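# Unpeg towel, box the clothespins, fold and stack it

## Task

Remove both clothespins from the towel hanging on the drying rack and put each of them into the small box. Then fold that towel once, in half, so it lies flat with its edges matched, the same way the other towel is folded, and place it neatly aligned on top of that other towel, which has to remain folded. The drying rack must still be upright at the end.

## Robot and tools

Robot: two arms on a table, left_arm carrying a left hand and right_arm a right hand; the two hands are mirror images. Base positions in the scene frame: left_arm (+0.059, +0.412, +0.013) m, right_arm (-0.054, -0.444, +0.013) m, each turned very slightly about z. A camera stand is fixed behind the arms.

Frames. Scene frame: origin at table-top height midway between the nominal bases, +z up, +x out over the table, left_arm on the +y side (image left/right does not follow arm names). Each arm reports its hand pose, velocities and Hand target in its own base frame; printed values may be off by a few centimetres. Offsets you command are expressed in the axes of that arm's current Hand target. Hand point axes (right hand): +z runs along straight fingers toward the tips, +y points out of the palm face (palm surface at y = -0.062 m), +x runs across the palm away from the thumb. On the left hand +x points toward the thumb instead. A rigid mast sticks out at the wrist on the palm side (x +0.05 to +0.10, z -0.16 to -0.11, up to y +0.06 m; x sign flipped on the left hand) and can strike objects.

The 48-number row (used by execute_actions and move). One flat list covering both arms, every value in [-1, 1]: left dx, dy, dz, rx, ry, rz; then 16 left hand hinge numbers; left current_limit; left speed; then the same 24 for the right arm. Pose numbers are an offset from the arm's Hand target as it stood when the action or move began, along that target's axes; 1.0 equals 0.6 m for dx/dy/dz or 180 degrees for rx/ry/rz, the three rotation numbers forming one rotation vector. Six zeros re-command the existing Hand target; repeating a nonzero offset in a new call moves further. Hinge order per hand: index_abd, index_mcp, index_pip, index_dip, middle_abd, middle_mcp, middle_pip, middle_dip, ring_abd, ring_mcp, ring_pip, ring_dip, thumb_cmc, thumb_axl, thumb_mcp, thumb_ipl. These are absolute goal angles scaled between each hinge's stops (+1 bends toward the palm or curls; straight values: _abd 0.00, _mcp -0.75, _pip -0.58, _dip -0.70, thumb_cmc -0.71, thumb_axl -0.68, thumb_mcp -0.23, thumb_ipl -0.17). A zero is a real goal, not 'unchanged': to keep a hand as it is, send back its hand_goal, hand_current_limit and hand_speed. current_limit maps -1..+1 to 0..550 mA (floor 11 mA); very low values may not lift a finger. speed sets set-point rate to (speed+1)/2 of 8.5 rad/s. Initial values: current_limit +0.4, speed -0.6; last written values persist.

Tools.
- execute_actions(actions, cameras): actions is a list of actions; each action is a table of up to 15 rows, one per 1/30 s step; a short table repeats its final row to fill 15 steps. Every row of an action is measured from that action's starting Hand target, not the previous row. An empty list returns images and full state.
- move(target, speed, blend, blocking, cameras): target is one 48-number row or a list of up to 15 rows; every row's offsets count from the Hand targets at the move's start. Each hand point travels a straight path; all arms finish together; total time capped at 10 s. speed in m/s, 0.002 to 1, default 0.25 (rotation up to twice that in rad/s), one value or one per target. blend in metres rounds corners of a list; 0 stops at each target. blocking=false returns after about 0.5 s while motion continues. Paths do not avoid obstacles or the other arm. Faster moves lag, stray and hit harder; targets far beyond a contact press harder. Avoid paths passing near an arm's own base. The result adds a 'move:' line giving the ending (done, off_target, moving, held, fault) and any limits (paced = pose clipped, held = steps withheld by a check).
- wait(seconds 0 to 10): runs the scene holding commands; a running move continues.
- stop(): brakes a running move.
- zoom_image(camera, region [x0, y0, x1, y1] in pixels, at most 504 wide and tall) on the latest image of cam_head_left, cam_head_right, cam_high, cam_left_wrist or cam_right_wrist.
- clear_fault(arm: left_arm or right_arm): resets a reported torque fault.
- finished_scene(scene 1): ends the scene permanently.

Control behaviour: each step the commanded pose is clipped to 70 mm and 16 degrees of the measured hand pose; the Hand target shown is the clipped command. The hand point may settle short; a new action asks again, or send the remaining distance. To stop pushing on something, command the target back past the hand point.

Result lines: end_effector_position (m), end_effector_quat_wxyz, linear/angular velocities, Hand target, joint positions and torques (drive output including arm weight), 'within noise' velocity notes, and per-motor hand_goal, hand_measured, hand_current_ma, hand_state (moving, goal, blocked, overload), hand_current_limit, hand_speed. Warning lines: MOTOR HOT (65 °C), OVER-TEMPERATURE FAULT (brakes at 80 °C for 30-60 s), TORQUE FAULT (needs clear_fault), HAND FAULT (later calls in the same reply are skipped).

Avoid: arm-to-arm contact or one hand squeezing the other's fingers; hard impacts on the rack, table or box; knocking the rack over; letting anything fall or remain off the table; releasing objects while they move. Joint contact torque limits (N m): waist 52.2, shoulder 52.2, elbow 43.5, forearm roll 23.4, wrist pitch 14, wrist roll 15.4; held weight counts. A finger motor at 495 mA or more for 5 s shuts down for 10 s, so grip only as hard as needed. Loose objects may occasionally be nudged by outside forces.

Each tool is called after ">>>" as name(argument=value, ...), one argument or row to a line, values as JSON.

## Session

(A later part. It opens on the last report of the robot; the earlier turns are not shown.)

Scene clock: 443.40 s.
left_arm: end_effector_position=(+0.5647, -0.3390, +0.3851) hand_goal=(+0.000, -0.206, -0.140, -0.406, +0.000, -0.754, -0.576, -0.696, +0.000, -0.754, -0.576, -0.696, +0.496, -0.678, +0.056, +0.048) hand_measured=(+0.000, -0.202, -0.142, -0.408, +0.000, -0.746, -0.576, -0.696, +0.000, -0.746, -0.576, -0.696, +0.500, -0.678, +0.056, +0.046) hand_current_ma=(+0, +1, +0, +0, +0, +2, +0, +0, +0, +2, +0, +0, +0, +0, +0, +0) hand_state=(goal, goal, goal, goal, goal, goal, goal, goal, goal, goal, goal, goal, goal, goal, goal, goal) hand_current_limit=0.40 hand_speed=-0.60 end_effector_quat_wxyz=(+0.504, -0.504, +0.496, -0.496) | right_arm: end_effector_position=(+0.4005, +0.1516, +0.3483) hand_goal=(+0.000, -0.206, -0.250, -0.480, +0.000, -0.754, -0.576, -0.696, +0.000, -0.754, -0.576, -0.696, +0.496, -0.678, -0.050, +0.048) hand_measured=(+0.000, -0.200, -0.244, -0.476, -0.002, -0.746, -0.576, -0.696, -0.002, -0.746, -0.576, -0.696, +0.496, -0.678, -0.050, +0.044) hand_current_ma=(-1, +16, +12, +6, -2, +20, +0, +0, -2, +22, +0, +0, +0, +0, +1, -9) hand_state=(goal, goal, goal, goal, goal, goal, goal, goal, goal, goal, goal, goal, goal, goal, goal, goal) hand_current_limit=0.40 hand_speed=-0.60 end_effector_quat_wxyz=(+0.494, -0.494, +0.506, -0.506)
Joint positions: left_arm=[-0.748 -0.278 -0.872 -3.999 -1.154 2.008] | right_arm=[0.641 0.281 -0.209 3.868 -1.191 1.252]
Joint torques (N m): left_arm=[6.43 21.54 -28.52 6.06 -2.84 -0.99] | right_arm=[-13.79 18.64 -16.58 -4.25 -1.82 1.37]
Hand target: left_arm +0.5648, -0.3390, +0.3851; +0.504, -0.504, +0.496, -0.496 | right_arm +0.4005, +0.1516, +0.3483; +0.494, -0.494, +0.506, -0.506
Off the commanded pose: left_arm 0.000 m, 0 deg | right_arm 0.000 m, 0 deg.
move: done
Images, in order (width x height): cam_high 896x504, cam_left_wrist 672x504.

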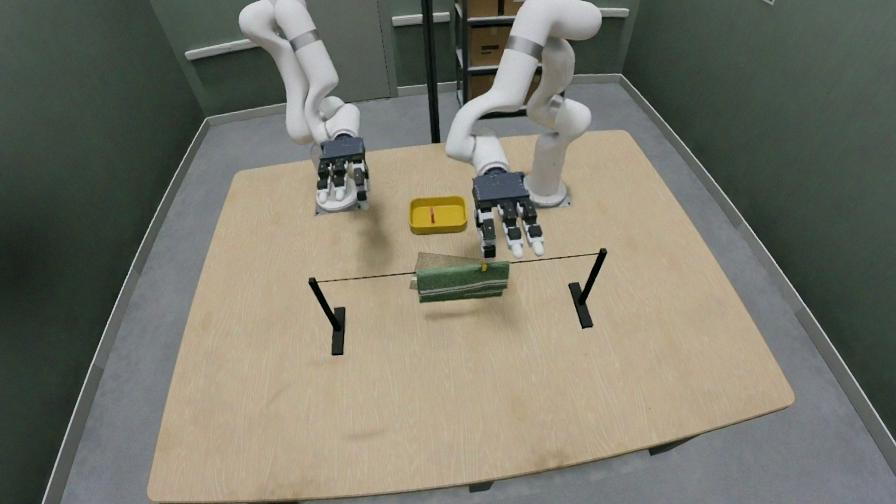

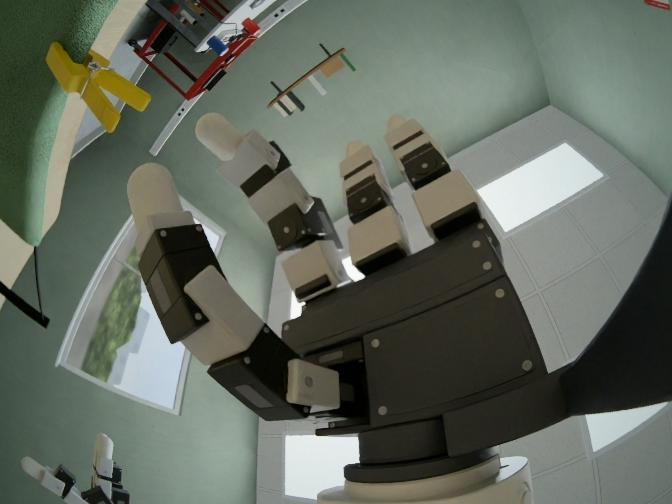

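>>> move(
  target=[0.0033,0.0817,-0.0067,0,0,0,0,-0.206,-0.140,-0.406,0,-0.754,-0.576,-0.696,0,-0.754,-0.576,-0.696,0.497,-0.678,0.056,0.048,0.4,-0.6, 0,0,0,0,0,0,0,-0.206,-0.25,-0.48,0,-0.754,-0.576,-0.696,0,-0.754,-0.576,-0.696,0.496,-0.678,-0.05,0.048,0.4,-0.6],
  speed=0.08,
  cameras=["cam_high","cam_left_wrist"],
)

>>> zoom_image(
  camera="cam_high",
  region=[420, 200, 540, 310],
)

>>> zoom_image(
  camera="cam_left_wrist",
  region=[60, 60, 312, 312],
)

Scene clock: 476.20 s.
left_arm: end_effector_position=(+0.5608, -0.3411, +0.3361) hand_goal=(+0.000, -0.206, -0.140, -0.406, +0.000, -0.754, -0.576, -0.696, +0.000, -0.754, -0.576, -0.696, +0.496, -0.678, +0.056, +0.048) hand_measured=(+0.000, -0.202, -0.142, -0.408, +0.000, -0.746, -0.576, -0.696, +0.000, -0.746, -0.576, -0.696, +0.500, -0.678, +0.056, +0.046) hand_current_ma=(+0, +1, +0, +0, +0, +2, +0, +0, +0, +2, +0, +0, +0, +0, +0, +0) hand_state=(goal, goal, goal, goal, goal, goal, goal, goal, goal, goal, goal, goal, goal, goal, goal, goal) hand_current_limit=0.40 hand_speed=-0.60 end_effector_quat_wxyz=(+0.504, -0.504, +0.496, -0.496) | right_arm: end_effector_position=(+0.4005, +0.1516, +0.3483) hand_goal=(+0.000, -0.206, -0.250, -0.480, +0.000, -0.754, -0.576, -0.696, +0.000, -0.754, -0.576, -0.696, +0.496, -0.678, -0.050, +0.048) hand_measured=(+0.000, -0.200, -0.244, -0.476, -0.002, -0.746, -0.576, -0.696, -0.002, -0.746, -0.576, -0.696, +0.496, -0.678, -0.050, +0.044) hand_current_ma=(-1, +16, +12, +6, -2, +20, +0, +0, -2, +22, +0, +0, +0, +0, +1, -9) hand_state=(goal, goal, goal, goal, goal, goal, goal, goal, goal, goal, goal, goal, goal, goal, goal, goal) hand_current_limit=0.40 hand_speed=-0.60 end_effector_quat_wxyz=(+0.494, -0.494, +0.506, -0.506)
Joint positions: left_arm=[-0.757 -0.361 -0.844 -3.975 -1.232 1.921] | right_arm=[0.641 0.281 -0.209 3.868 -1.191 1.252]
Joint torques (N m): left_arm=[-3.69 22.21 -16.75 5.5 -2.87 -1.12] | right_arm=[-13.7 19.04 -15.89 -4.36 -2.09 1.43]
Hand target: left_arm +0.5608, -0.3411, +0.3361; +0.504, -0.504, +0.496, -0.496 | right_arm +0.4005, +0.1516, +0.3483; +0.494, -0.494, +0.506, -0.506
Off the commanded pose: left_arm 0.000 m, 0 deg | right_arm 0.000 m, 0 deg.
move: done
Images, in order (width x height): cam_high 896x504, cam_left_wrist 672x504.

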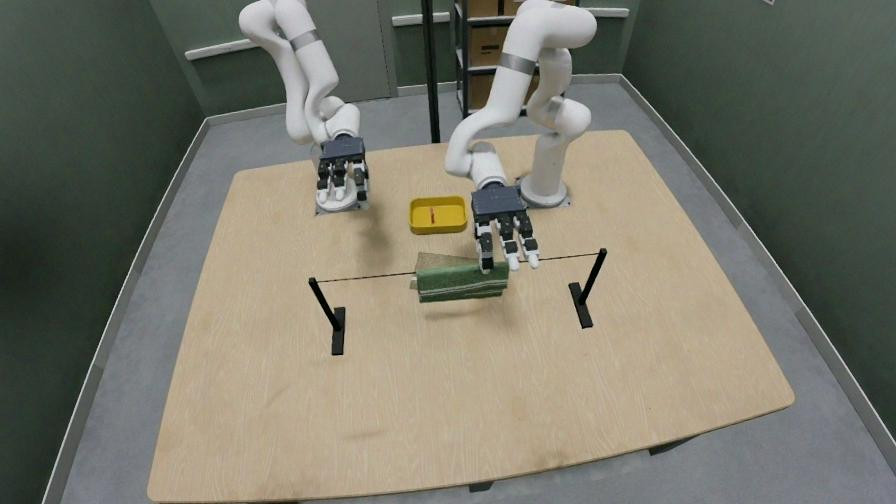

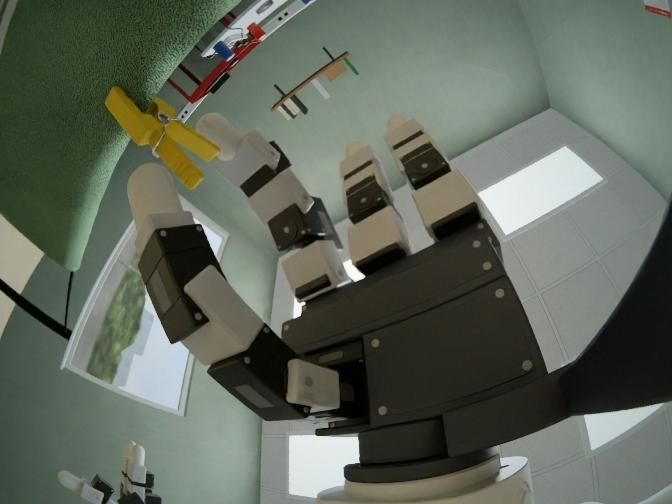

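Scaled by 4.200 from the camera's 896x504 image, which has a finer 1280x720 frame.

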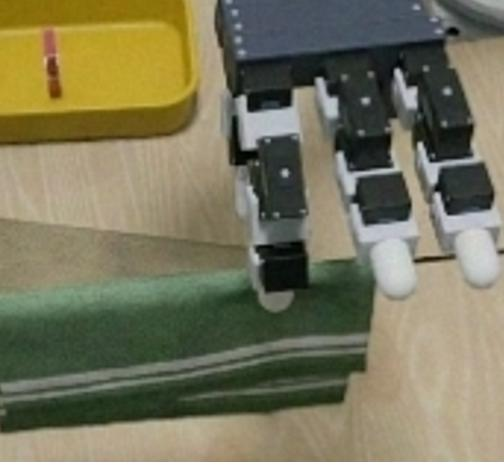

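Scaled by 2.000 from the camera's 672x504 image, which has a finer 960x720 frame.

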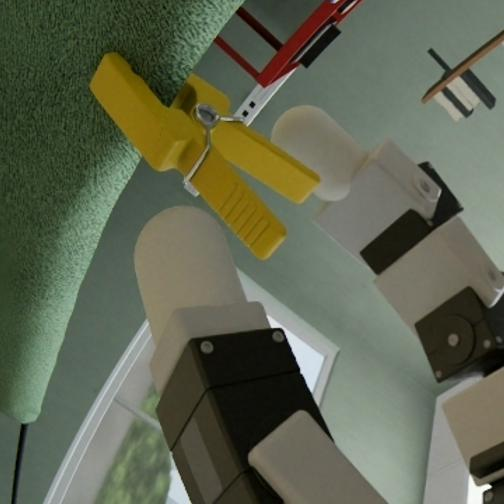

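>>> move(
  target=[0,0,0,0,0,0,0,-0.260,-0.051,-0.261,0,-0.754,-0.576,-0.696,0,-0.754,-0.576,-0.696,0.497,-0.678,0.135,0.027,0.4,-0.85, 0,0,0,0,0,0,0,-0.206,-0.25,-0.48,0,-0.754,-0.576,-0.696,0,-0.754,-0.576,-0.696,0.496,-0.678,-0.05,0.048,0.4,-0.6],
  speed=0.05,
  cameras=["cam_left_wrist"],
)

>>> zoom_image(
  camera="cam_left_wrist",
  region=[60, 60, 312, 312],
)

Scene clock: 481.73 s.
left_arm: end_effector_position=(+0.5608, -0.3411, +0.3361) hand_goal=(+0.000, -0.260, -0.052, -0.262, +0.000, -0.754, -0.576, -0.696, +0.000, -0.754, -0.576, -0.696, +0.496, -0.678, +0.134, +0.026) hand_measured=(+0.000, -0.244, -0.054, -0.264, +0.000, -0.746, -0.576, -0.696, +0.000, -0.746, -0.576, -0.696, +0.500, -0.678, +0.126, +0.026) hand_current_ma=(+0, +6, +0, +0, +0, +2, +0, +0, +0, +2, +0, +0, +0, +0, -3, +0) hand_state=(goal, goal, goal, goal, goal, goal, goal, goal, goal, goal, goal, goal, goal, goal, goal, goal) hand_current_limit=0.40 hand_speed=-0.85 end_effector_quat_wxyz=(+0.504, -0.504, +0.496, -0.496) | right_arm: end_effector_position=(+0.4005, +0.1516, +0.3483) hand_goal=(+0.000, -0.206, -0.250, -0.480, +0.000, -0.754, -0.576, -0.696, +0.000, -0.754, -0.576, -0.696, +0.496, -0.678, -0.050, +0.048) hand_measured=(+0.000, -0.200, -0.244, -0.476, -0.002, -0.746, -0.576, -0.696, -0.002, -0.746, -0.576, -0.696, +0.496, -0.678, -0.050, +0.044) hand_current_ma=(-1, +16, +12, +6, -2, +20, +0, +0, -2, +22, +0, +0, +0, +0, +1, -9) hand_state=(goal, goal, goal, goal, goal, goal, goal, goal, goal, goal, goal, goal, goal, goal, goal, goal) hand_current_limit=0.40 hand_speed=-0.60 end_effector_quat_wxyz=(+0.494, -0.494, +0.506, -0.506)
Joint positions: left_arm=[-0.757 -0.361 -0.844 -3.975 -1.232 1.921] | right_arm=[0.641 0.281 -0.209 3.868 -1.191 1.252]
Joint torques (N m): left_arm=[-3.78 23.62 -17.29 5.76 -2.75 -0.75] | right_arm=[-14.01 18.44 -15.45 -4.18 -2.34 1.35]
Hand target: left_arm +0.5608, -0.3411, +0.3361; +0.504, -0.504, +0.496, -0.496 | right_arm +0.4005, +0.1516, +0.3483; +0.494, -0.494, +0.506, -0.506
Off the commanded pose: left_arm 0.000 m, 0 deg | right_arm 0.000 m, 0 deg.
move: done
Images, in order (width x height): cam_left_wrist 672x504.

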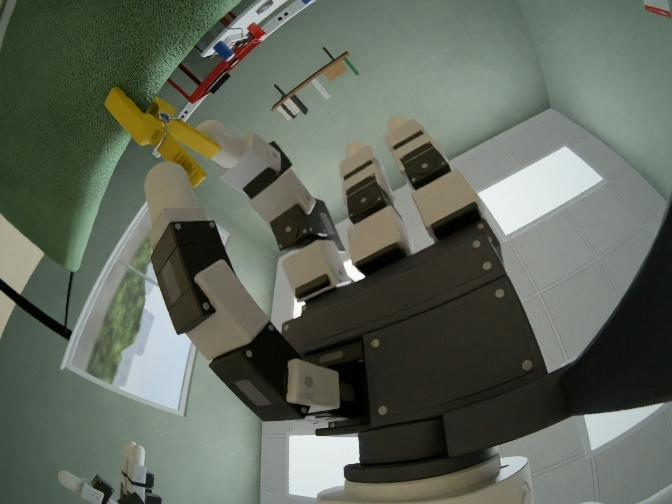

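Scaled by 2.000 from the camera's 672x504 image, which has a finer 960x720 frame.

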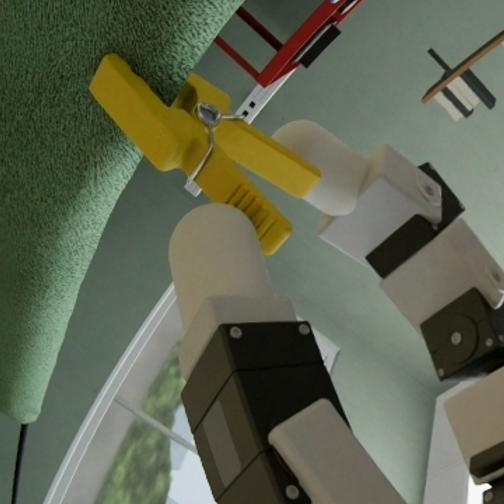

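>>> move(
  target=[0,0,0,0,0,0,0,-0.20,0.16,-0.02,0,-0.754,-0.576,-0.696,0,-0.754,-0.576,-0.696,0.497,-0.678,0.40,0.03,0.76,-0.88, 0,0,0,0,0,0,0,-0.206,-0.25,-0.48,0,-0.754,-0.576,-0.696,0,-0.754,-0.576,-0.696,0.496,-0.678,-0.05,0.048,0.4,-0.6],
  speed=0.05,
  cameras=["cam_left_wrist"],
)

>>> zoom_image(
  camera="cam_left_wrist",
  region=[60, 60, 312, 312],
)

Scene clock: 485.57 s.
left_arm: end_effector_position=(+0.5607, -0.3411, +0.3361) hand_goal=(+0.000, -0.200, +0.160, -0.020, +0.000, -0.754, -0.576, -0.696, +0.000, -0.754, -0.576, -0.696, +0.496, -0.678, +0.400, +0.030) hand_measured=(+0.000, -0.290, -0.016, -0.114, +0.000, -0.746, -0.576, -0.696, +0.000, -0.746, -0.576, -0.696, +0.496, -0.678, +0.222, +0.004) hand_current_ma=(+0, -153, -481, -154, +0, +2, +0, +0, +0, +2, +0, +0, +0, +0, -482, -24) hand_state=(goal, blocked, blocked, blocked, goal, goal, goal, goal, goal, goal, goal, goal, goal, goal, blocked, blocked) hand_current_limit=0.76 hand_speed=-0.88 end_effector_quat_wxyz=(+0.504, -0.504, +0.496, -0.496) | right_arm: end_effector_position=(+0.4005, +0.1516, +0.3483) hand_goal=(+0.000, -0.206, -0.250, -0.480, +0.000, -0.754, -0.576, -0.696, +0.000, -0.754, -0.576, -0.696, +0.496, -0.678, -0.050, +0.048) hand_measured=(+0.000, -0.200, -0.244, -0.476, -0.002, -0.746, -0.576, -0.696, -0.002, -0.746, -0.576, -0.696, +0.496, -0.678, -0.050, +0.044) hand_current_ma=(-1, +16, +12, +6, -2, +20, +0, +0, -2, +22, +0, +0, +0, +0, +1, -9) hand_state=(goal, goal, goal, goal, goal, goal, goal, goal, goal, goal, goal, goal, goal, goal, goal, goal) hand_current_limit=0.40 hand_speed=-0.60 end_effector_quat_wxyz=(+0.494, -0.494, +0.506, -0.506)
Joint positions: left_arm=[-0.757 -0.361 -0.844 -3.975 -1.232 1.921] | right_arm=[0.641 0.281 -0.209 3.868 -1.191 1.252]
Joint torques (N m): left_arm=[-1.59 29.2 -23.14 5.74 -2.62 -0.65] | right_arm=[-13.1 18.13 -14.86 -4.14 -2.57 1.38]
Hand target: left_arm +0.5608, -0.3411, +0.3361; +0.504, -0.504, +0.496, -0.496 | right_arm +0.4005, +0.1516, +0.3483; +0.494, -0.494, +0.506, -0.506
Off the commanded pose: left_arm 0.000 m, 0 deg | right_arm 0.000 m, 0 deg.
move: done
Images, in order (width x height): cam_left_wrist 672x504.

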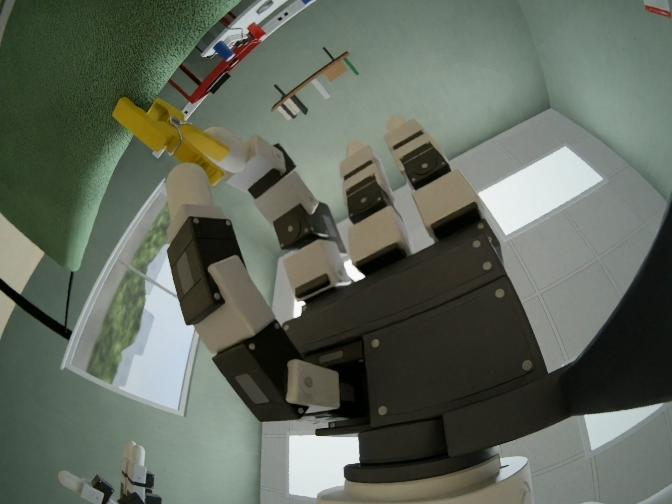

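Scaled by 2.000 from the camera's 672x504 image, which has a finer 960x720 frame.

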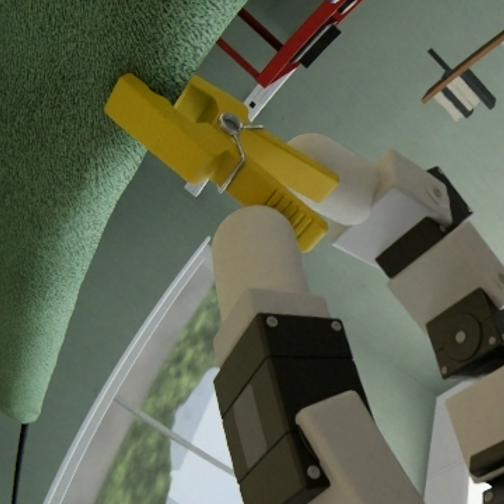

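>>> move(
  target=[0,-0.025,0,0,0,0,0,-0.20,0.16,-0.02,0,-0.754,-0.576,-0.696,0,-0.754,-0.576,-0.696,0.497,-0.678,0.40,0.03,0.76,-0.88, 0,0,0,0,0,0,0,-0.206,-0.25,-0.48,0,-0.754,-0.576,-0.696,0,-0.754,-0.576,-0.696,0.496,-0.678,-0.05,0.048,0.4,-0.6],
  speed=0.04,
  cameras=["cam_left_wrist","cam_high"],
)

>>> zoom_image(
  camera="cam_left_wrist",
  region=[60, 60, 312, 312],
)

>>> zoom_image(
  camera="cam_high",
  region=[420, 200, 540, 310],
)

Scene clock: 493.47 s.
left_arm: end_effector_position=(+0.5608, -0.3411, +0.3511) hand_goal=(+0.000, -0.200, +0.160, -0.020, +0.000, -0.754, -0.576, -0.696, +0.000, -0.754, -0.576, -0.696, +0.496, -0.678, +0.400, +0.030) hand_measured=(-0.004, -0.310, -0.016, -0.108, +0.000, -0.746, -0.576, -0.696, +0.000, -0.746, -0.576, -0.696, +0.506, -0.670, +0.224, -0.002) hand_current_ma=(+0, -227, -481, -131, +0, +2, +0, +0, +0, +2, +0, +0, +2, +3, -484, -35) hand_state=(goal, blocked, blocked, blocked, goal, goal, goal, goal, goal, goal, goal, goal, goal, goal, blocked, blocked) hand_current_limit=0.76 hand_speed=-0.88 end_effector_quat_wxyz=(+0.504, -0.504, +0.496, -0.496) | right_arm: end_effector_position=(+0.4005, +0.1516, +0.3483) hand_goal=(+0.000, -0.206, -0.250, -0.480, +0.000, -0.754, -0.576, -0.696, +0.000, -0.754, -0.576, -0.696, +0.496, -0.678, -0.050, +0.048) hand_measured=(+0.000, -0.200, -0.244, -0.476, -0.002, -0.746, -0.576, -0.696, -0.002, -0.746, -0.576, -0.696, +0.496, -0.678, -0.050, +0.044) hand_current_ma=(-1, +16, +12, +6, -2, +20, +0, +0, -2, +22, +0, +0, +0, +0, +1, -9) hand_state=(goal, goal, goal, goal, goal, goal, goal, goal, goal, goal, goal, goal, goal, goal, goal, goal) hand_current_limit=0.40 hand_speed=-0.60 end_effector_quat_wxyz=(+0.494, -0.494, +0.506, -0.506)
Joint positions: left_arm=[-0.757 -0.334 -0.85 -3.984 -1.209 1.948] | right_arm=[0.641 0.281 -0.209 3.868 -1.191 1.252]
Joint torques (N m): left_arm=[4.81 62.52 -32.1 -6.99 0.28 0.98] | right_arm=[-13.63 17.75 -14.06 -4.27 -2.97 1.33]
Hand target: left_arm +0.5608, -0.3411, +0.3511; +0.504, -0.504, +0.496, -0.496 | right_arm +0.4005, +0.1516, +0.3483; +0.494, -0.494, +0.506, -0.506
Off the commanded pose: left_arm 0.000 m, 0 deg | right_arm 0.000 m, 0 deg.
move: done
Images, in order (width x height): cam_high 896x504, cam_left_wrist 672x504.

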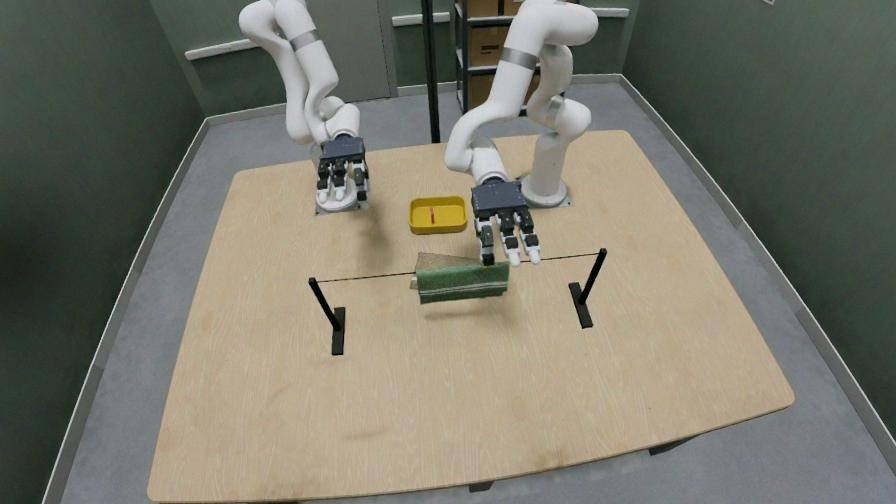

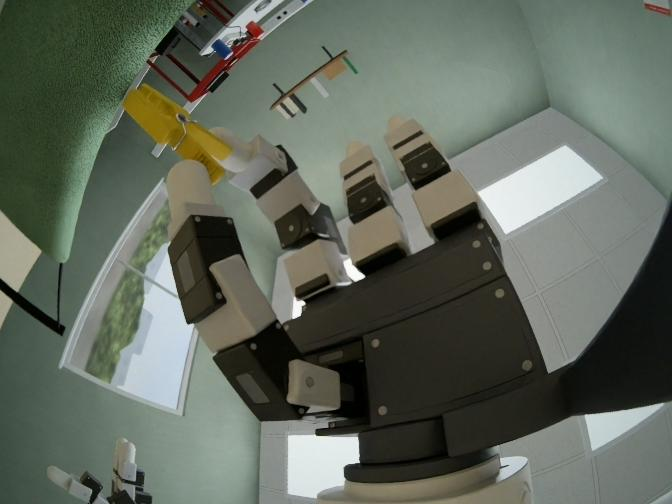

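Scaled by 2.000 from the camera's 672x504 image, which has a finer 960x720 frame.

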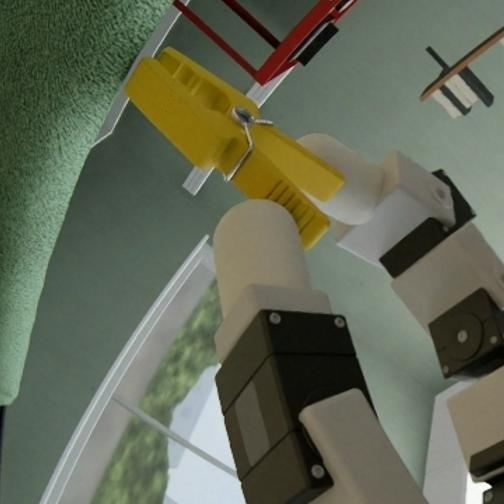

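Scaled by 4.200 from the camera's 896x504 image, which has a finer 1280x720 frame.

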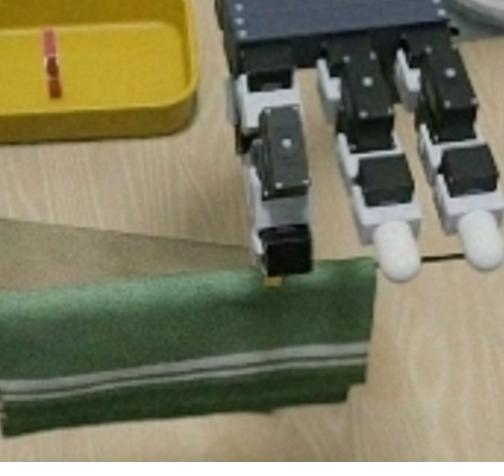

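>>> move(
  target=[
    [0,-0.05,0,0,0,0,0,-0.20,0.16,-0.02,0,-0.754,-0.576,-0.696,0,-0.754,-0.576,-0.696,0.497,-0.678,0.40,0.03,0.76,-0.88, 0,0,0,0,0,0,0,-0.206,-0.25,-0.48,0,-0.754,-0.576,-0.696,0,-0.754,-0.576,-0.696,0.496,-0.678,-0.05,0.048,0.4,-0.6],
    [0,-0.15,0,0,0,0,0,-0.20,0.16,-0.02,0,-0.754,-0.576,-0.696,0,-0.754,-0.576,-0.696,0.497,-0.678,0.40,0.03,0.76,-0.88, 0,0,0,0,0,0,0,-0.206,-0.25,-0.48,0,-0.754,-0.576,-0.696,0,-0.754,-0.576,-0.696,0.496,-0.678,-0.05,0.048,0.4,-0.6],
  ],
  speed=[0.04,0.1],
  blend=[0.01,0],
  cameras=["cam_left_wrist","cam_high"],
)

>>> zoom_image(
  camera="cam_high",
  region=[420, 200, 540, 310],
)

Scene clock: 500.20 s.
left_arm: end_effector_position=(+0.5608, -0.3410, +0.4411) hand_goal=(+0.000, -0.200, +0.160, -0.020, +0.000, -0.754, -0.576, -0.696, +0.000, -0.754, -0.576, -0.696, +0.496, -0.678, +0.400, +0.030) hand_measured=(-0.006, -0.310, -0.016, -0.108, +0.000, -0.746, -0.576, -0.696, +0.000, -0.746, -0.576, -0.696, +0.510, -0.666, +0.224, -0.002) hand_current_ma=(-1, -227, -481, -131, +0, +2, +0, +0, +0, +2, +0, +0, +4, +5, -484, -35) hand_state=(goal, blocked, blocked, blocked, goal, goal, goal, goal, goal, goal, goal, goal, goal, goal, blocked, blocked) hand_current_limit=0.76 hand_speed=-0.88 end_effector_quat_wxyz=(+0.504, -0.504, +0.496, -0.496) | right_arm: end_effector_position=(+0.4005, +0.1516, +0.3483) hand_goal=(+0.000, -0.206, -0.250, -0.480, +0.000, -0.754, -0.576, -0.696, +0.000, -0.754, -0.576, -0.696, +0.496, -0.678, -0.050, +0.048) hand_measured=(+0.000, -0.200, -0.244, -0.476, -0.002, -0.746, -0.576, -0.696, -0.002, -0.746, -0.576, -0.696, +0.496, -0.678, -0.050, +0.044) hand_current_ma=(-1, +16, +12, +6, -2, +20, +0, +0, -2, +22, +0, +0, +0, +0, +1, -9) hand_state=(goal, goal, goal, goal, goal, goal, goal, goal, goal, goal, goal, goal, goal, goal, goal, goal) hand_current_limit=0.40 hand_speed=-0.60 end_effector_quat_wxyz=(+0.494, -0.494, +0.506, -0.506)
Joint positions: left_arm=[-0.757 -0.192 -0.913 -4.056 -1.078 2.121] | right_arm=[0.641 0.281 -0.209 3.868 -1.191 1.252]
Joint torques (N m): left_arm=[2 57.22 -34.11 -5.8 0.19 0.98] | right_arm=[-13.39 18.12 -13.41 -4.49 -3.06 1.34]
Hand target: left_arm +0.5608, -0.3410, +0.4411; +0.504, -0.504, +0.496, -0.496 | right_arm +0.4005, +0.1516, +0.3483; +0.494, -0.494, +0.506, -0.506
Off the commanded pose: left_arm 0.000 m, 0 deg | right_arm 0.000 m, 0 deg.
move: done
Images, in order (width x height): cam_high 896x504, cam_left_wrist 672x504.

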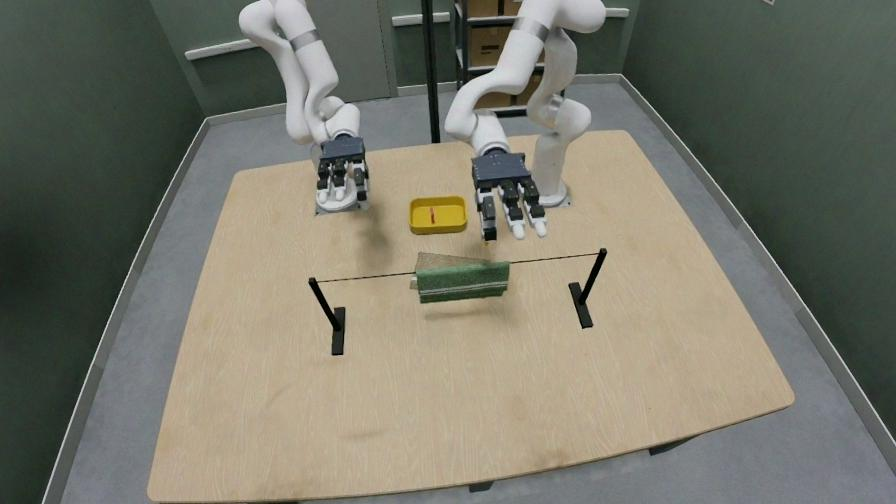

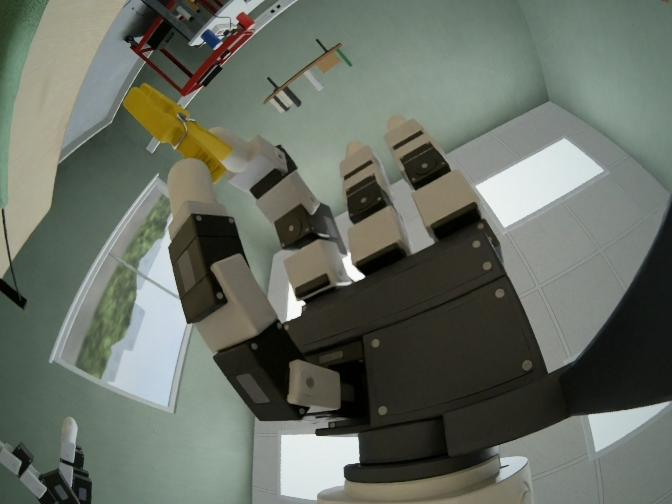

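Scaled by 4.200 from the camera's 896x504 image, which has a finer 1280x720 frame.

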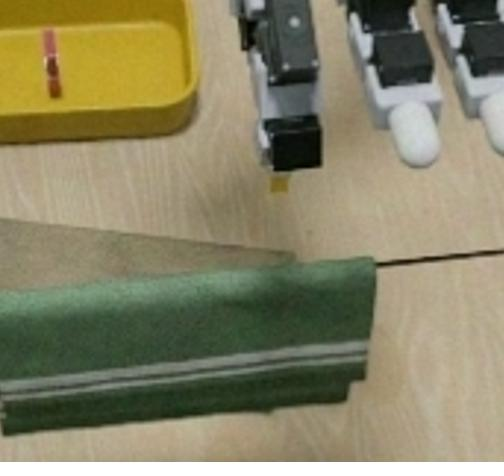

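>>> move(
  target=[
    [0.0747,0.1352,-0.436,0,0,0,0,-0.20,0.16,-0.02,0,-0.754,-0.576,-0.696,0,-0.754,-0.576,-0.696,0.497,-0.678,0.40,0.03,0.5,-0.88, 0,0,0,0,0,0,0,-0.206,-0.25,-0.48,0,-0.754,-0.576,-0.696,0,-0.754,-0.576,-0.696,0.496,-0.678,-0.05,0.048,0.4,-0.6],
    [0.0786,0.4018,-0.7571,0,0,0,0,-0.20,0.16,-0.02,0,-0.754,-0.576,-0.696,0,-0.754,-0.576,-0.696,0.497,-0.678,0.40,0.03,0.4,-0.88, 0,0,0,0,0,0,0,-0.206,-0.25,-0.48,0,-0.754,-0.576,-0.696,0,-0.754,-0.576,-0.696,0.496,-0.678,-0.05,0.048,0.4,-0.6],
  ],
  speed=0.25,
  blend=0.06,
  cameras=["cam_left_wrist","cam_high","cam_head_left"],
)

Scene clock: 512.57 s.
left_arm: end_effector_position=(+0.1073, -0.3953, +0.2001) hand_goal=(+0.000, -0.200, +0.160, -0.020, +0.000, -0.754, -0.576, -0.696, +0.000, -0.754, -0.576, -0.696, +0.496, -0.678, +0.400, +0.030) hand_measured=(-0.006, -0.310, -0.016, -0.108, +0.000, -0.746, -0.576, -0.696, +0.000, -0.746, -0.576, -0.696, +0.510, -0.664, +0.224, -0.002) hand_current_ma=(-1, -227, -385, -131, +0, +2, +0, +0, +0, +2, +0, +0, +5, +6, -385, -35) hand_state=(goal, blocked, blocked, blocked, goal, goal, goal, goal, goal, goal, goal, goal, goal, goal, blocked, blocked) hand_current_limit=0.40 hand_speed=-0.88 end_effector_quat_wxyz=(+0.504, -0.504, +0.496, -0.496) | right_arm: end_effector_position=(+0.4005, +0.1516, +0.3483) hand_goal=(+0.000, -0.206, -0.250, -0.480, +0.000, -0.754, -0.576, -0.696, +0.000, -0.754, -0.576, -0.696, +0.496, -0.678, -0.050, +0.048) hand_measured=(+0.000, -0.200, -0.244, -0.476, -0.002, -0.746, -0.576, -0.696, -0.002, -0.746, -0.576, -0.696, +0.496, -0.678, -0.050, +0.044) hand_current_ma=(-1, +16, +12, +6, -2, +20, +0, +0, -2, +22, +0, +0, +0, +0, +1, -9) hand_state=(goal, goal, goal, goal, goal, goal, goal, goal, goal, goal, goal, goal, goal, goal, goal, goal) hand_current_limit=0.40 hand_speed=-0.60 end_effector_quat_wxyz=(+0.494, -0.494, +0.506, -0.506)
Joint positions: left_arm=[-1.863 -0.553 -0.643 -5.019 -1.598 1.656] | right_arm=[0.641 0.281 -0.209 3.868 -1.191 1.252]
Joint torques (N m): left_arm=[-2.89 20.16 -22.15 -6.99 -0.92 -0.81] | right_arm=[-13.92 17.38 -12.48 -4.22 -3.06 1.36]
Hand target: left_arm +0.1073, -0.3953, +0.2001; +0.504, -0.504, +0.496, -0.496 | right_arm +0.4005, +0.1516, +0.3483; +0.494, -0.494, +0.506, -0.506
Off the commanded pose: left_arm 0.000 m, 0 deg | right_arm 0.000 m, 0 deg.
move: done
Images, in order (width x height): cam_head_left 896x504, cam_high 896x504, cam_left_wrist 672x504.

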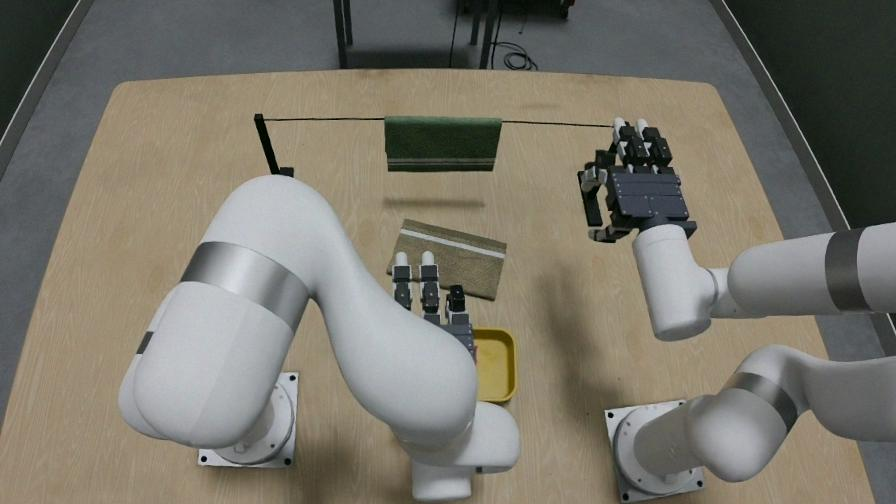

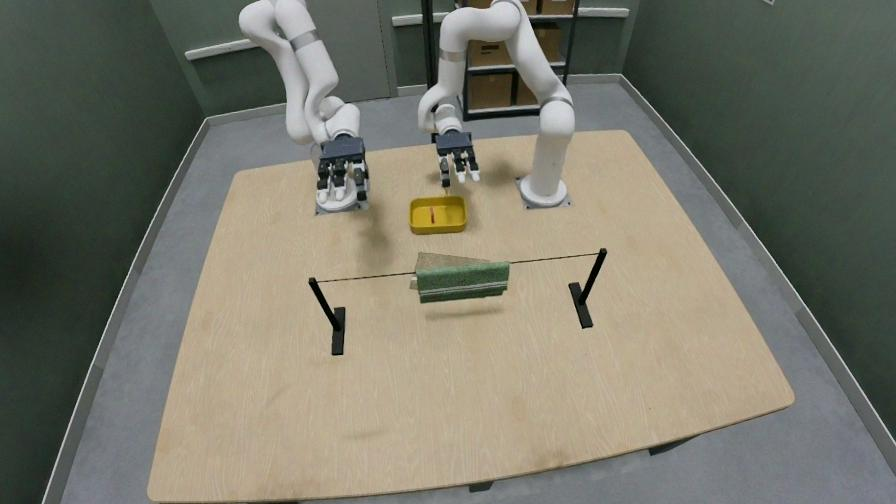

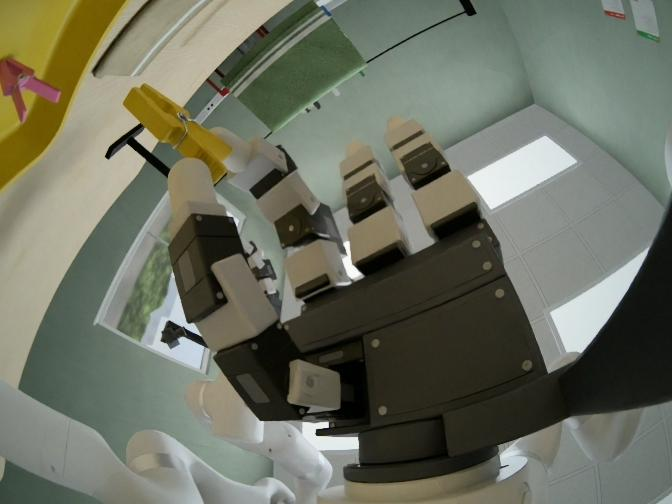

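>>> zoom_image(
  camera="cam_high",
  region=[390, 140, 500, 250],
)

Scaled by 4.582 from the camera's 896x504 image, which has a finer 1280x720 frame.

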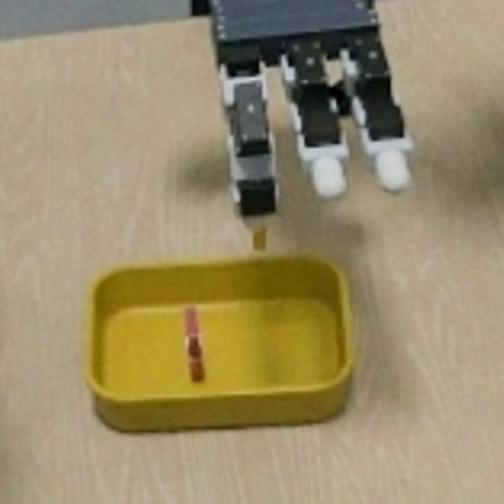

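>>> move(
  target=[0,0.2,0,0,0,0,0,-0.20,0.16,-0.02,0,-0.754,-0.576,-0.696,0,-0.754,-0.576,-0.696,0.497,-0.678,0.40,0.03,0.4,-0.88, 0,0,0,0,0,0,0,-0.206,-0.25,-0.48,0,-0.754,-0.576,-0.696,0,-0.754,-0.576,-0.696,0.496,-0.678,-0.05,0.048,0.4,-0.6],
  speed=0.1,
  cameras=["cam_left_wrist","cam_high"],
)

>>> zoom_image(
  camera="cam_high",
  region=[390, 140, 500, 250],
)

Scene clock: 520.20 s.
left_arm: end_effector_position=(+0.1072, -0.3953, +0.0801) hand_goal=(+0.000, -0.200, +0.160, -0.020, +0.000, -0.754, -0.576, -0.696, +0.000, -0.754, -0.576, -0.696, +0.496, -0.678, +0.400, +0.030) hand_measured=(-0.006, -0.310, -0.016, -0.108, +0.000, -0.746, -0.576, -0.696, +0.000, -0.746, -0.576, -0.696, +0.510, -0.664, +0.224, -0.002) hand_current_ma=(-1, -227, -385, -131, +0, +2, +0, +0, +0, +2, +0, +0, +5, +6, -385, -35) hand_state=(goal, blocked, blocked, blocked, goal, goal, goal, goal, goal, goal, goal, goal, goal, goal, blocked, blocked) hand_current_limit=0.40 hand_speed=-0.88 end_effector_quat_wxyz=(+0.504, -0.504, +0.496, -0.496) | right_arm: end_effector_position=(+0.4005, +0.1516, +0.3483) hand_goal=(+0.000, -0.206, -0.250, -0.480, +0.000, -0.754, -0.576, -0.696, +0.000, -0.754, -0.576, -0.696, +0.496, -0.678, -0.050, +0.048) hand_measured=(+0.000, -0.200, -0.244, -0.476, -0.002, -0.746, -0.576, -0.696, -0.002, -0.746, -0.576, -0.696, +0.496, -0.678, -0.050, +0.044) hand_current_ma=(-1, +16, +12, +6, -2, +20, +0, +0, -2, +22, +0, +0, +0, +0, +1, -9) hand_state=(goal, goal, goal, goal, goal, goal, goal, goal, goal, goal, goal, goal, goal, goal, goal, goal) hand_current_limit=0.40 hand_speed=-0.60 end_effector_quat_wxyz=(+0.494, -0.494, +0.506, -0.506)
Joint positions: left_arm=[-1.863 -0.895 -0.753 -5.017 -1.528 1.435] | right_arm=[0.641 0.281 -0.209 3.868 -1.191 1.252]
Joint torques (N m): left_arm=[6.47 25.57 -15.92 4.57 0.26 -1.01] | right_arm=[-13.46 17.57 -12.4 -4.14 -3.05 1.35]
Hand target: left_arm +0.1072, -0.3953, +0.0801; +0.504, -0.504, +0.496, -0.496 | right_arm +0.4005, +0.1516, +0.3483; +0.494, -0.494, +0.506, -0.506
Off the commanded pose: left_arm 0.000 m, 0 deg | right_arm 0.000 m, 0 deg.
move: done
Images, in order (width x height): cam_high 896x504, cam_left_wrist 672x504.

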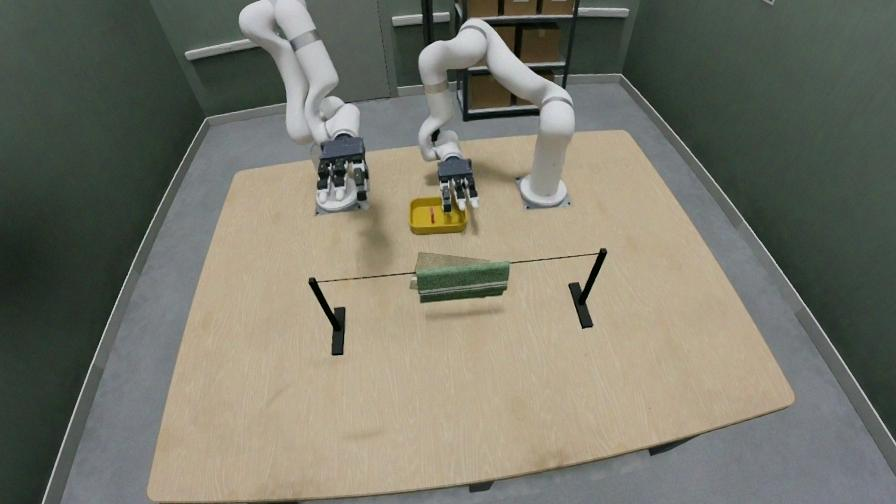

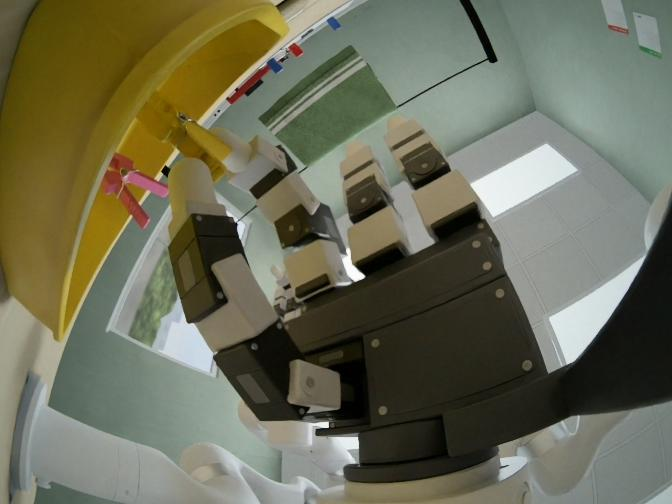

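Scaled by 4.582 from the camera's 896x504 image, which has a finer 1280x720 frame.

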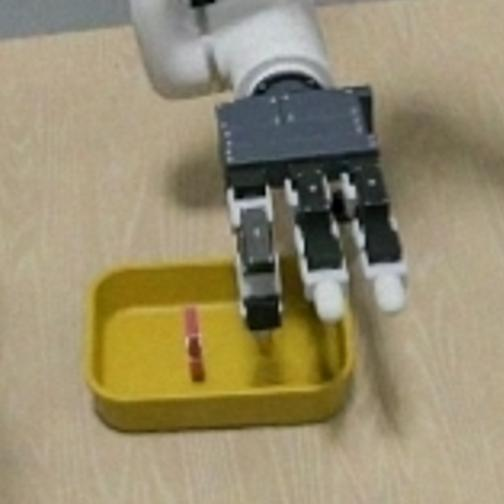

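>>> move(
  target=[
    [0,0.0167,0,0,0,0,0,-0.20,0.16,-0.02,0,-0.754,-0.576,-0.696,0,-0.754,-0.576,-0.696,0.497,-0.678,0.40,0.03,0.4,-0.88, 0,0,0,0,0,0,0,-0.206,-0.25,-0.48,0,-0.754,-0.576,-0.696,0,-0.754,-0.576,-0.696,0.496,-0.678,-0.05,0.048,0.4,-0.6],
    [0,0.0167,0,0,0,0,0,-0.260,-0.051,-0.261,0,-0.754,-0.576,-0.696,0,-0.754,-0.576,-0.696,0.497,-0.678,0.135,0.027,0.4,-0.93, 0,0,0,0,0,0,0,-0.206,-0.25,-0.48,0,-0.754,-0.576,-0.696,0,-0.754,-0.576,-0.696,0.496,-0.678,-0.05,0.048,0.4,-0.6],
    [0,0.0167,0,0,0,0,0,-0.205,-0.25,-0.48,0,-0.754,-0.576,-0.696,0,-0.754,-0.576,-0.696,0.497,-0.678,-0.05,0.049,0.4,-0.93, 0,0,0,0,0,0,0,-0.206,-0.25,-0.48,0,-0.754,-0.576,-0.696,0,-0.754,-0.576,-0.696,0.496,-0.678,-0.05,0.048,0.4,-0.6],
  ],
  speed=0.05,
  cameras=["cam_left_wrist","cam_high"],
)

>>> zoom_image(
  camera="cam_high",
  region=[390, 140, 500, 250],
)

Scene clock: 527.57 s.
left_arm: end_effector_position=(+0.1072, -0.3953, +0.0701) hand_goal=(+0.000, -0.206, -0.250, -0.480, +0.000, -0.754, -0.576, -0.696, +0.000, -0.754, -0.576, -0.696, +0.496, -0.678, -0.050, +0.048) hand_measured=(-0.002, -0.202, -0.244, -0.478, +0.000, -0.746, -0.576, -0.696, +0.000, -0.746, -0.576, -0.696, +0.502, -0.676, -0.050, +0.044) hand_current_ma=(+0, +1, +1, +0, +0, +2, +0, +0, +0, +2, +0, +0, +1, +0, +0, +0) hand_state=(goal, goal, goal, goal, goal, goal, goal, goal, goal, goal, goal, goal, goal, goal, goal, goal) hand_current_limit=0.40 hand_speed=-0.93 end_effector_quat_wxyz=(+0.504, -0.504, +0.496, -0.496) | right_arm: end_effector_position=(+0.4005, +0.1516, +0.3483) hand_goal=(+0.000, -0.206, -0.250, -0.480, +0.000, -0.754, -0.576, -0.696, +0.000, -0.754, -0.576, -0.696, +0.496, -0.678, -0.050, +0.048) hand_measured=(+0.000, -0.200, -0.244, -0.476, -0.002, -0.746, -0.576, -0.696, -0.002, -0.746, -0.576, -0.696, +0.496, -0.678, -0.050, +0.044) hand_current_ma=(-1, +16, +12, +6, -2, +20, +0, +0, -2, +22, +0, +0, +0, +0, +1, -9) hand_state=(goal, goal, goal, goal, goal, goal, goal, goal, goal, goal, goal, goal, goal, goal, goal, goal) hand_current_limit=0.40 hand_speed=-0.60 end_effector_quat_wxyz=(+0.494, -0.494, +0.506, -0.506)
Joint positions: left_arm=[-1.863 -0.923 -0.766 -5.016 -1.523 1.421] | right_arm=[0.641 0.281 -0.209 3.868 -1.191 1.252]
Joint torques (N m): left_arm=[6.41 28.29 -14.59 4.68 0.03 -0.79] | right_arm=[-13.22 17.95 -12.74 -4.06 -3.06 1.23]
Hand target: left_arm +0.1072, -0.3953, +0.0701; +0.504, -0.504, +0.496, -0.496 | right_arm +0.4005, +0.1516, +0.3483; +0.494, -0.494, +0.506, -0.506
Off the commanded pose: left_arm 0.000 m, 0 deg | right_arm 0.000 m, 0 deg.
move: done
Images, in order (width x height): cam_high 896x504, cam_left_wrist 672x504.

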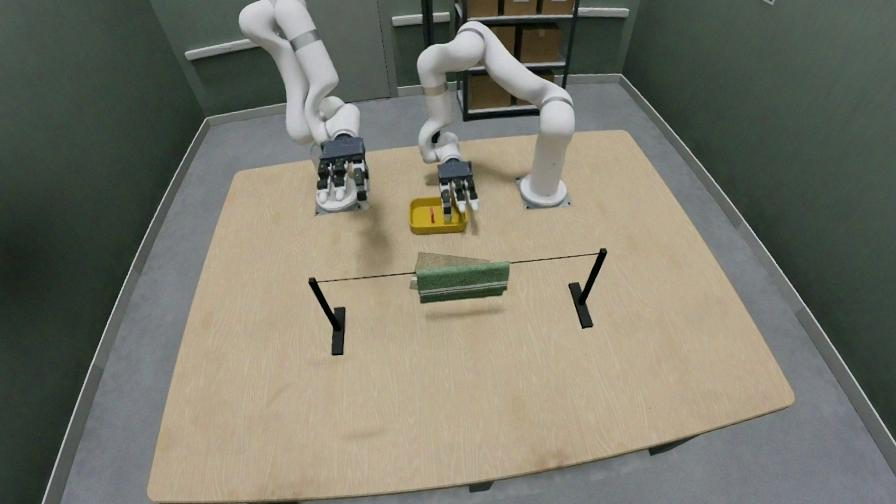

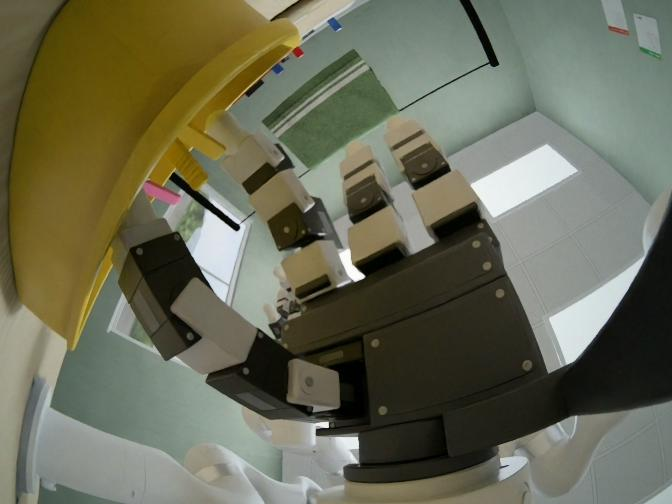

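Scaled by 4.582 from the camera's 896x504 image, which has a finer 1280x720 frame.

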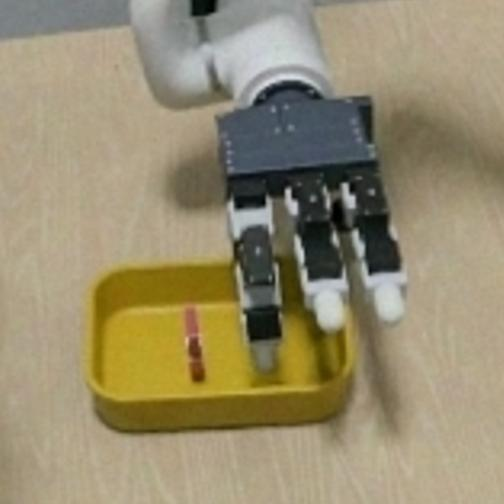

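>>> move(
  target=[0,-0.3,0,0,0,0,0,-0.205,-0.25,-0.48,0,-0.754,-0.576,-0.696,0,-0.754,-0.576,-0.696,0.497,-0.678,-0.05,0.049,0.4,-0.7, 0,0,0,0,0,0,0,-0.206,-0.25,-0.48,0,-0.754,-0.576,-0.696,0,-0.754,-0.576,-0.696,0.496,-0.678,-0.05,0.048,0.4,-0.6],
  speed=0.12,
  cameras=["cam_left_wrist","cam_high"],
)

>>> zoom_image(
  camera="cam_high",
  region=[390, 160, 500, 270],
)

Scene clock: 532.70 s.
left_arm: end_effector_position=(+0.1073, -0.3952, +0.2501) hand_goal=(+0.000, -0.206, -0.250, -0.480, +0.000, -0.754, -0.576, -0.696, +0.000, -0.754, -0.576, -0.696, +0.496, -0.678, -0.050, +0.048) hand_measured=(-0.002, -0.200, -0.244, -0.478, +0.000, -0.746, -0.576, -0.696, +0.000, -0.746, -0.576, -0.696, +0.502, -0.676, -0.050, +0.044) hand_current_ma=(+0, +1, +1, +0, +0, +2, +0, +0, +0, +2, +0, +0, +1, +0, +0, +0) hand_state=(goal, goal, goal, goal, goal, goal, goal, goal, goal, goal, goal, goal, goal, goal, goal, goal) hand_current_limit=0.40 hand_speed=-0.70 end_effector_quat_wxyz=(+0.504, -0.504, +0.496, -0.496) | right_arm: end_effector_position=(+0.4005, +0.1516, +0.3483) hand_goal=(+0.000, -0.206, -0.250, -0.480, +0.000, -0.754, -0.576, -0.696, +0.000, -0.754, -0.576, -0.696, +0.496, -0.678, -0.050, +0.048) hand_measured=(+0.000, -0.200, -0.244, -0.476, -0.002, -0.746, -0.576, -0.696, -0.002, -0.746, -0.576, -0.696, +0.496, -0.678, -0.050, +0.044) hand_current_ma=(-1, +16, +12, +6, -2, +20, +0, +0, -2, +22, +0, +0, +0, +0, +1, -9) hand_state=(goal, goal, goal, goal, goal, goal, goal, goal, goal, goal, goal, goal, goal, goal, goal, goal) hand_current_limit=0.40 hand_speed=-0.60 end_effector_quat_wxyz=(+0.494, -0.494, +0.506, -0.506)
Joint positions: left_arm=[-1.863 -0.416 -0.624 -5.014 -1.633 1.77] | right_arm=[0.641 0.281 -0.209 3.868 -1.191 1.252]
Joint torques (N m): left_arm=[-4.26 57.2 -9.71 5.97 -2.9 0.99] | right_arm=[-13.14 17.82 -12.69 -4.15 -3.01 1.24]
Hand target: left_arm +0.1073, -0.3952, +0.2501; +0.504, -0.504, +0.496, -0.496 | right_arm +0.4005, +0.1516, +0.3483; +0.494, -0.494, +0.506, -0.506
Off the commanded pose: left_arm 0.000 m, 0 deg | right_arm 0.000 m, 0 deg.
move: done
Images, in order (width x height): cam_high 896x504, cam_left_wrist 672x504.

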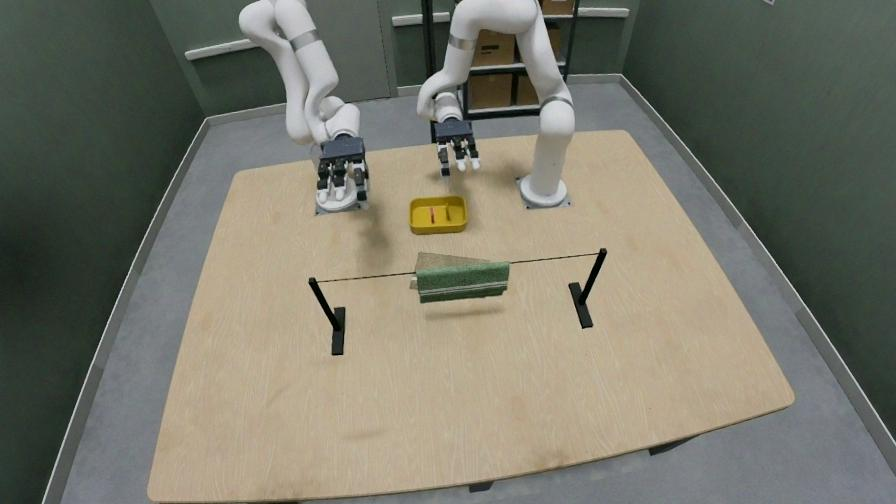

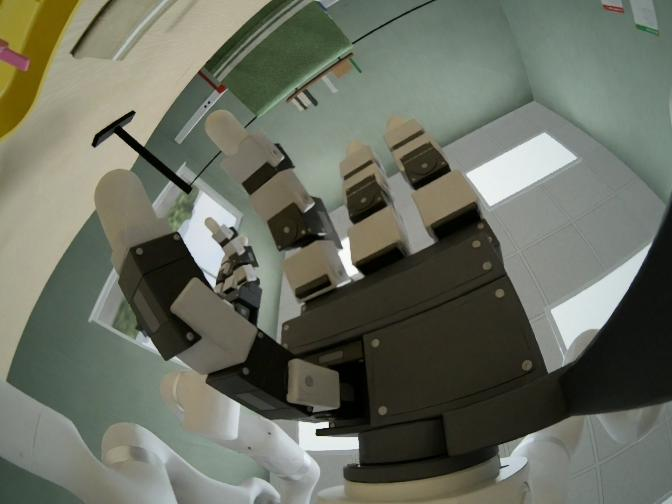

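Scaled by 4.582 from the camera's 896x504 image, which has a finer 1280x720 frame.

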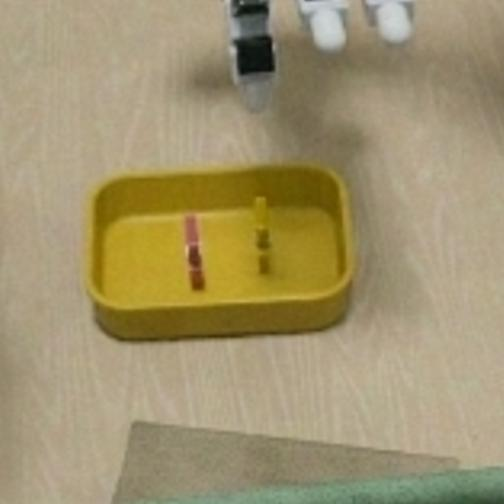

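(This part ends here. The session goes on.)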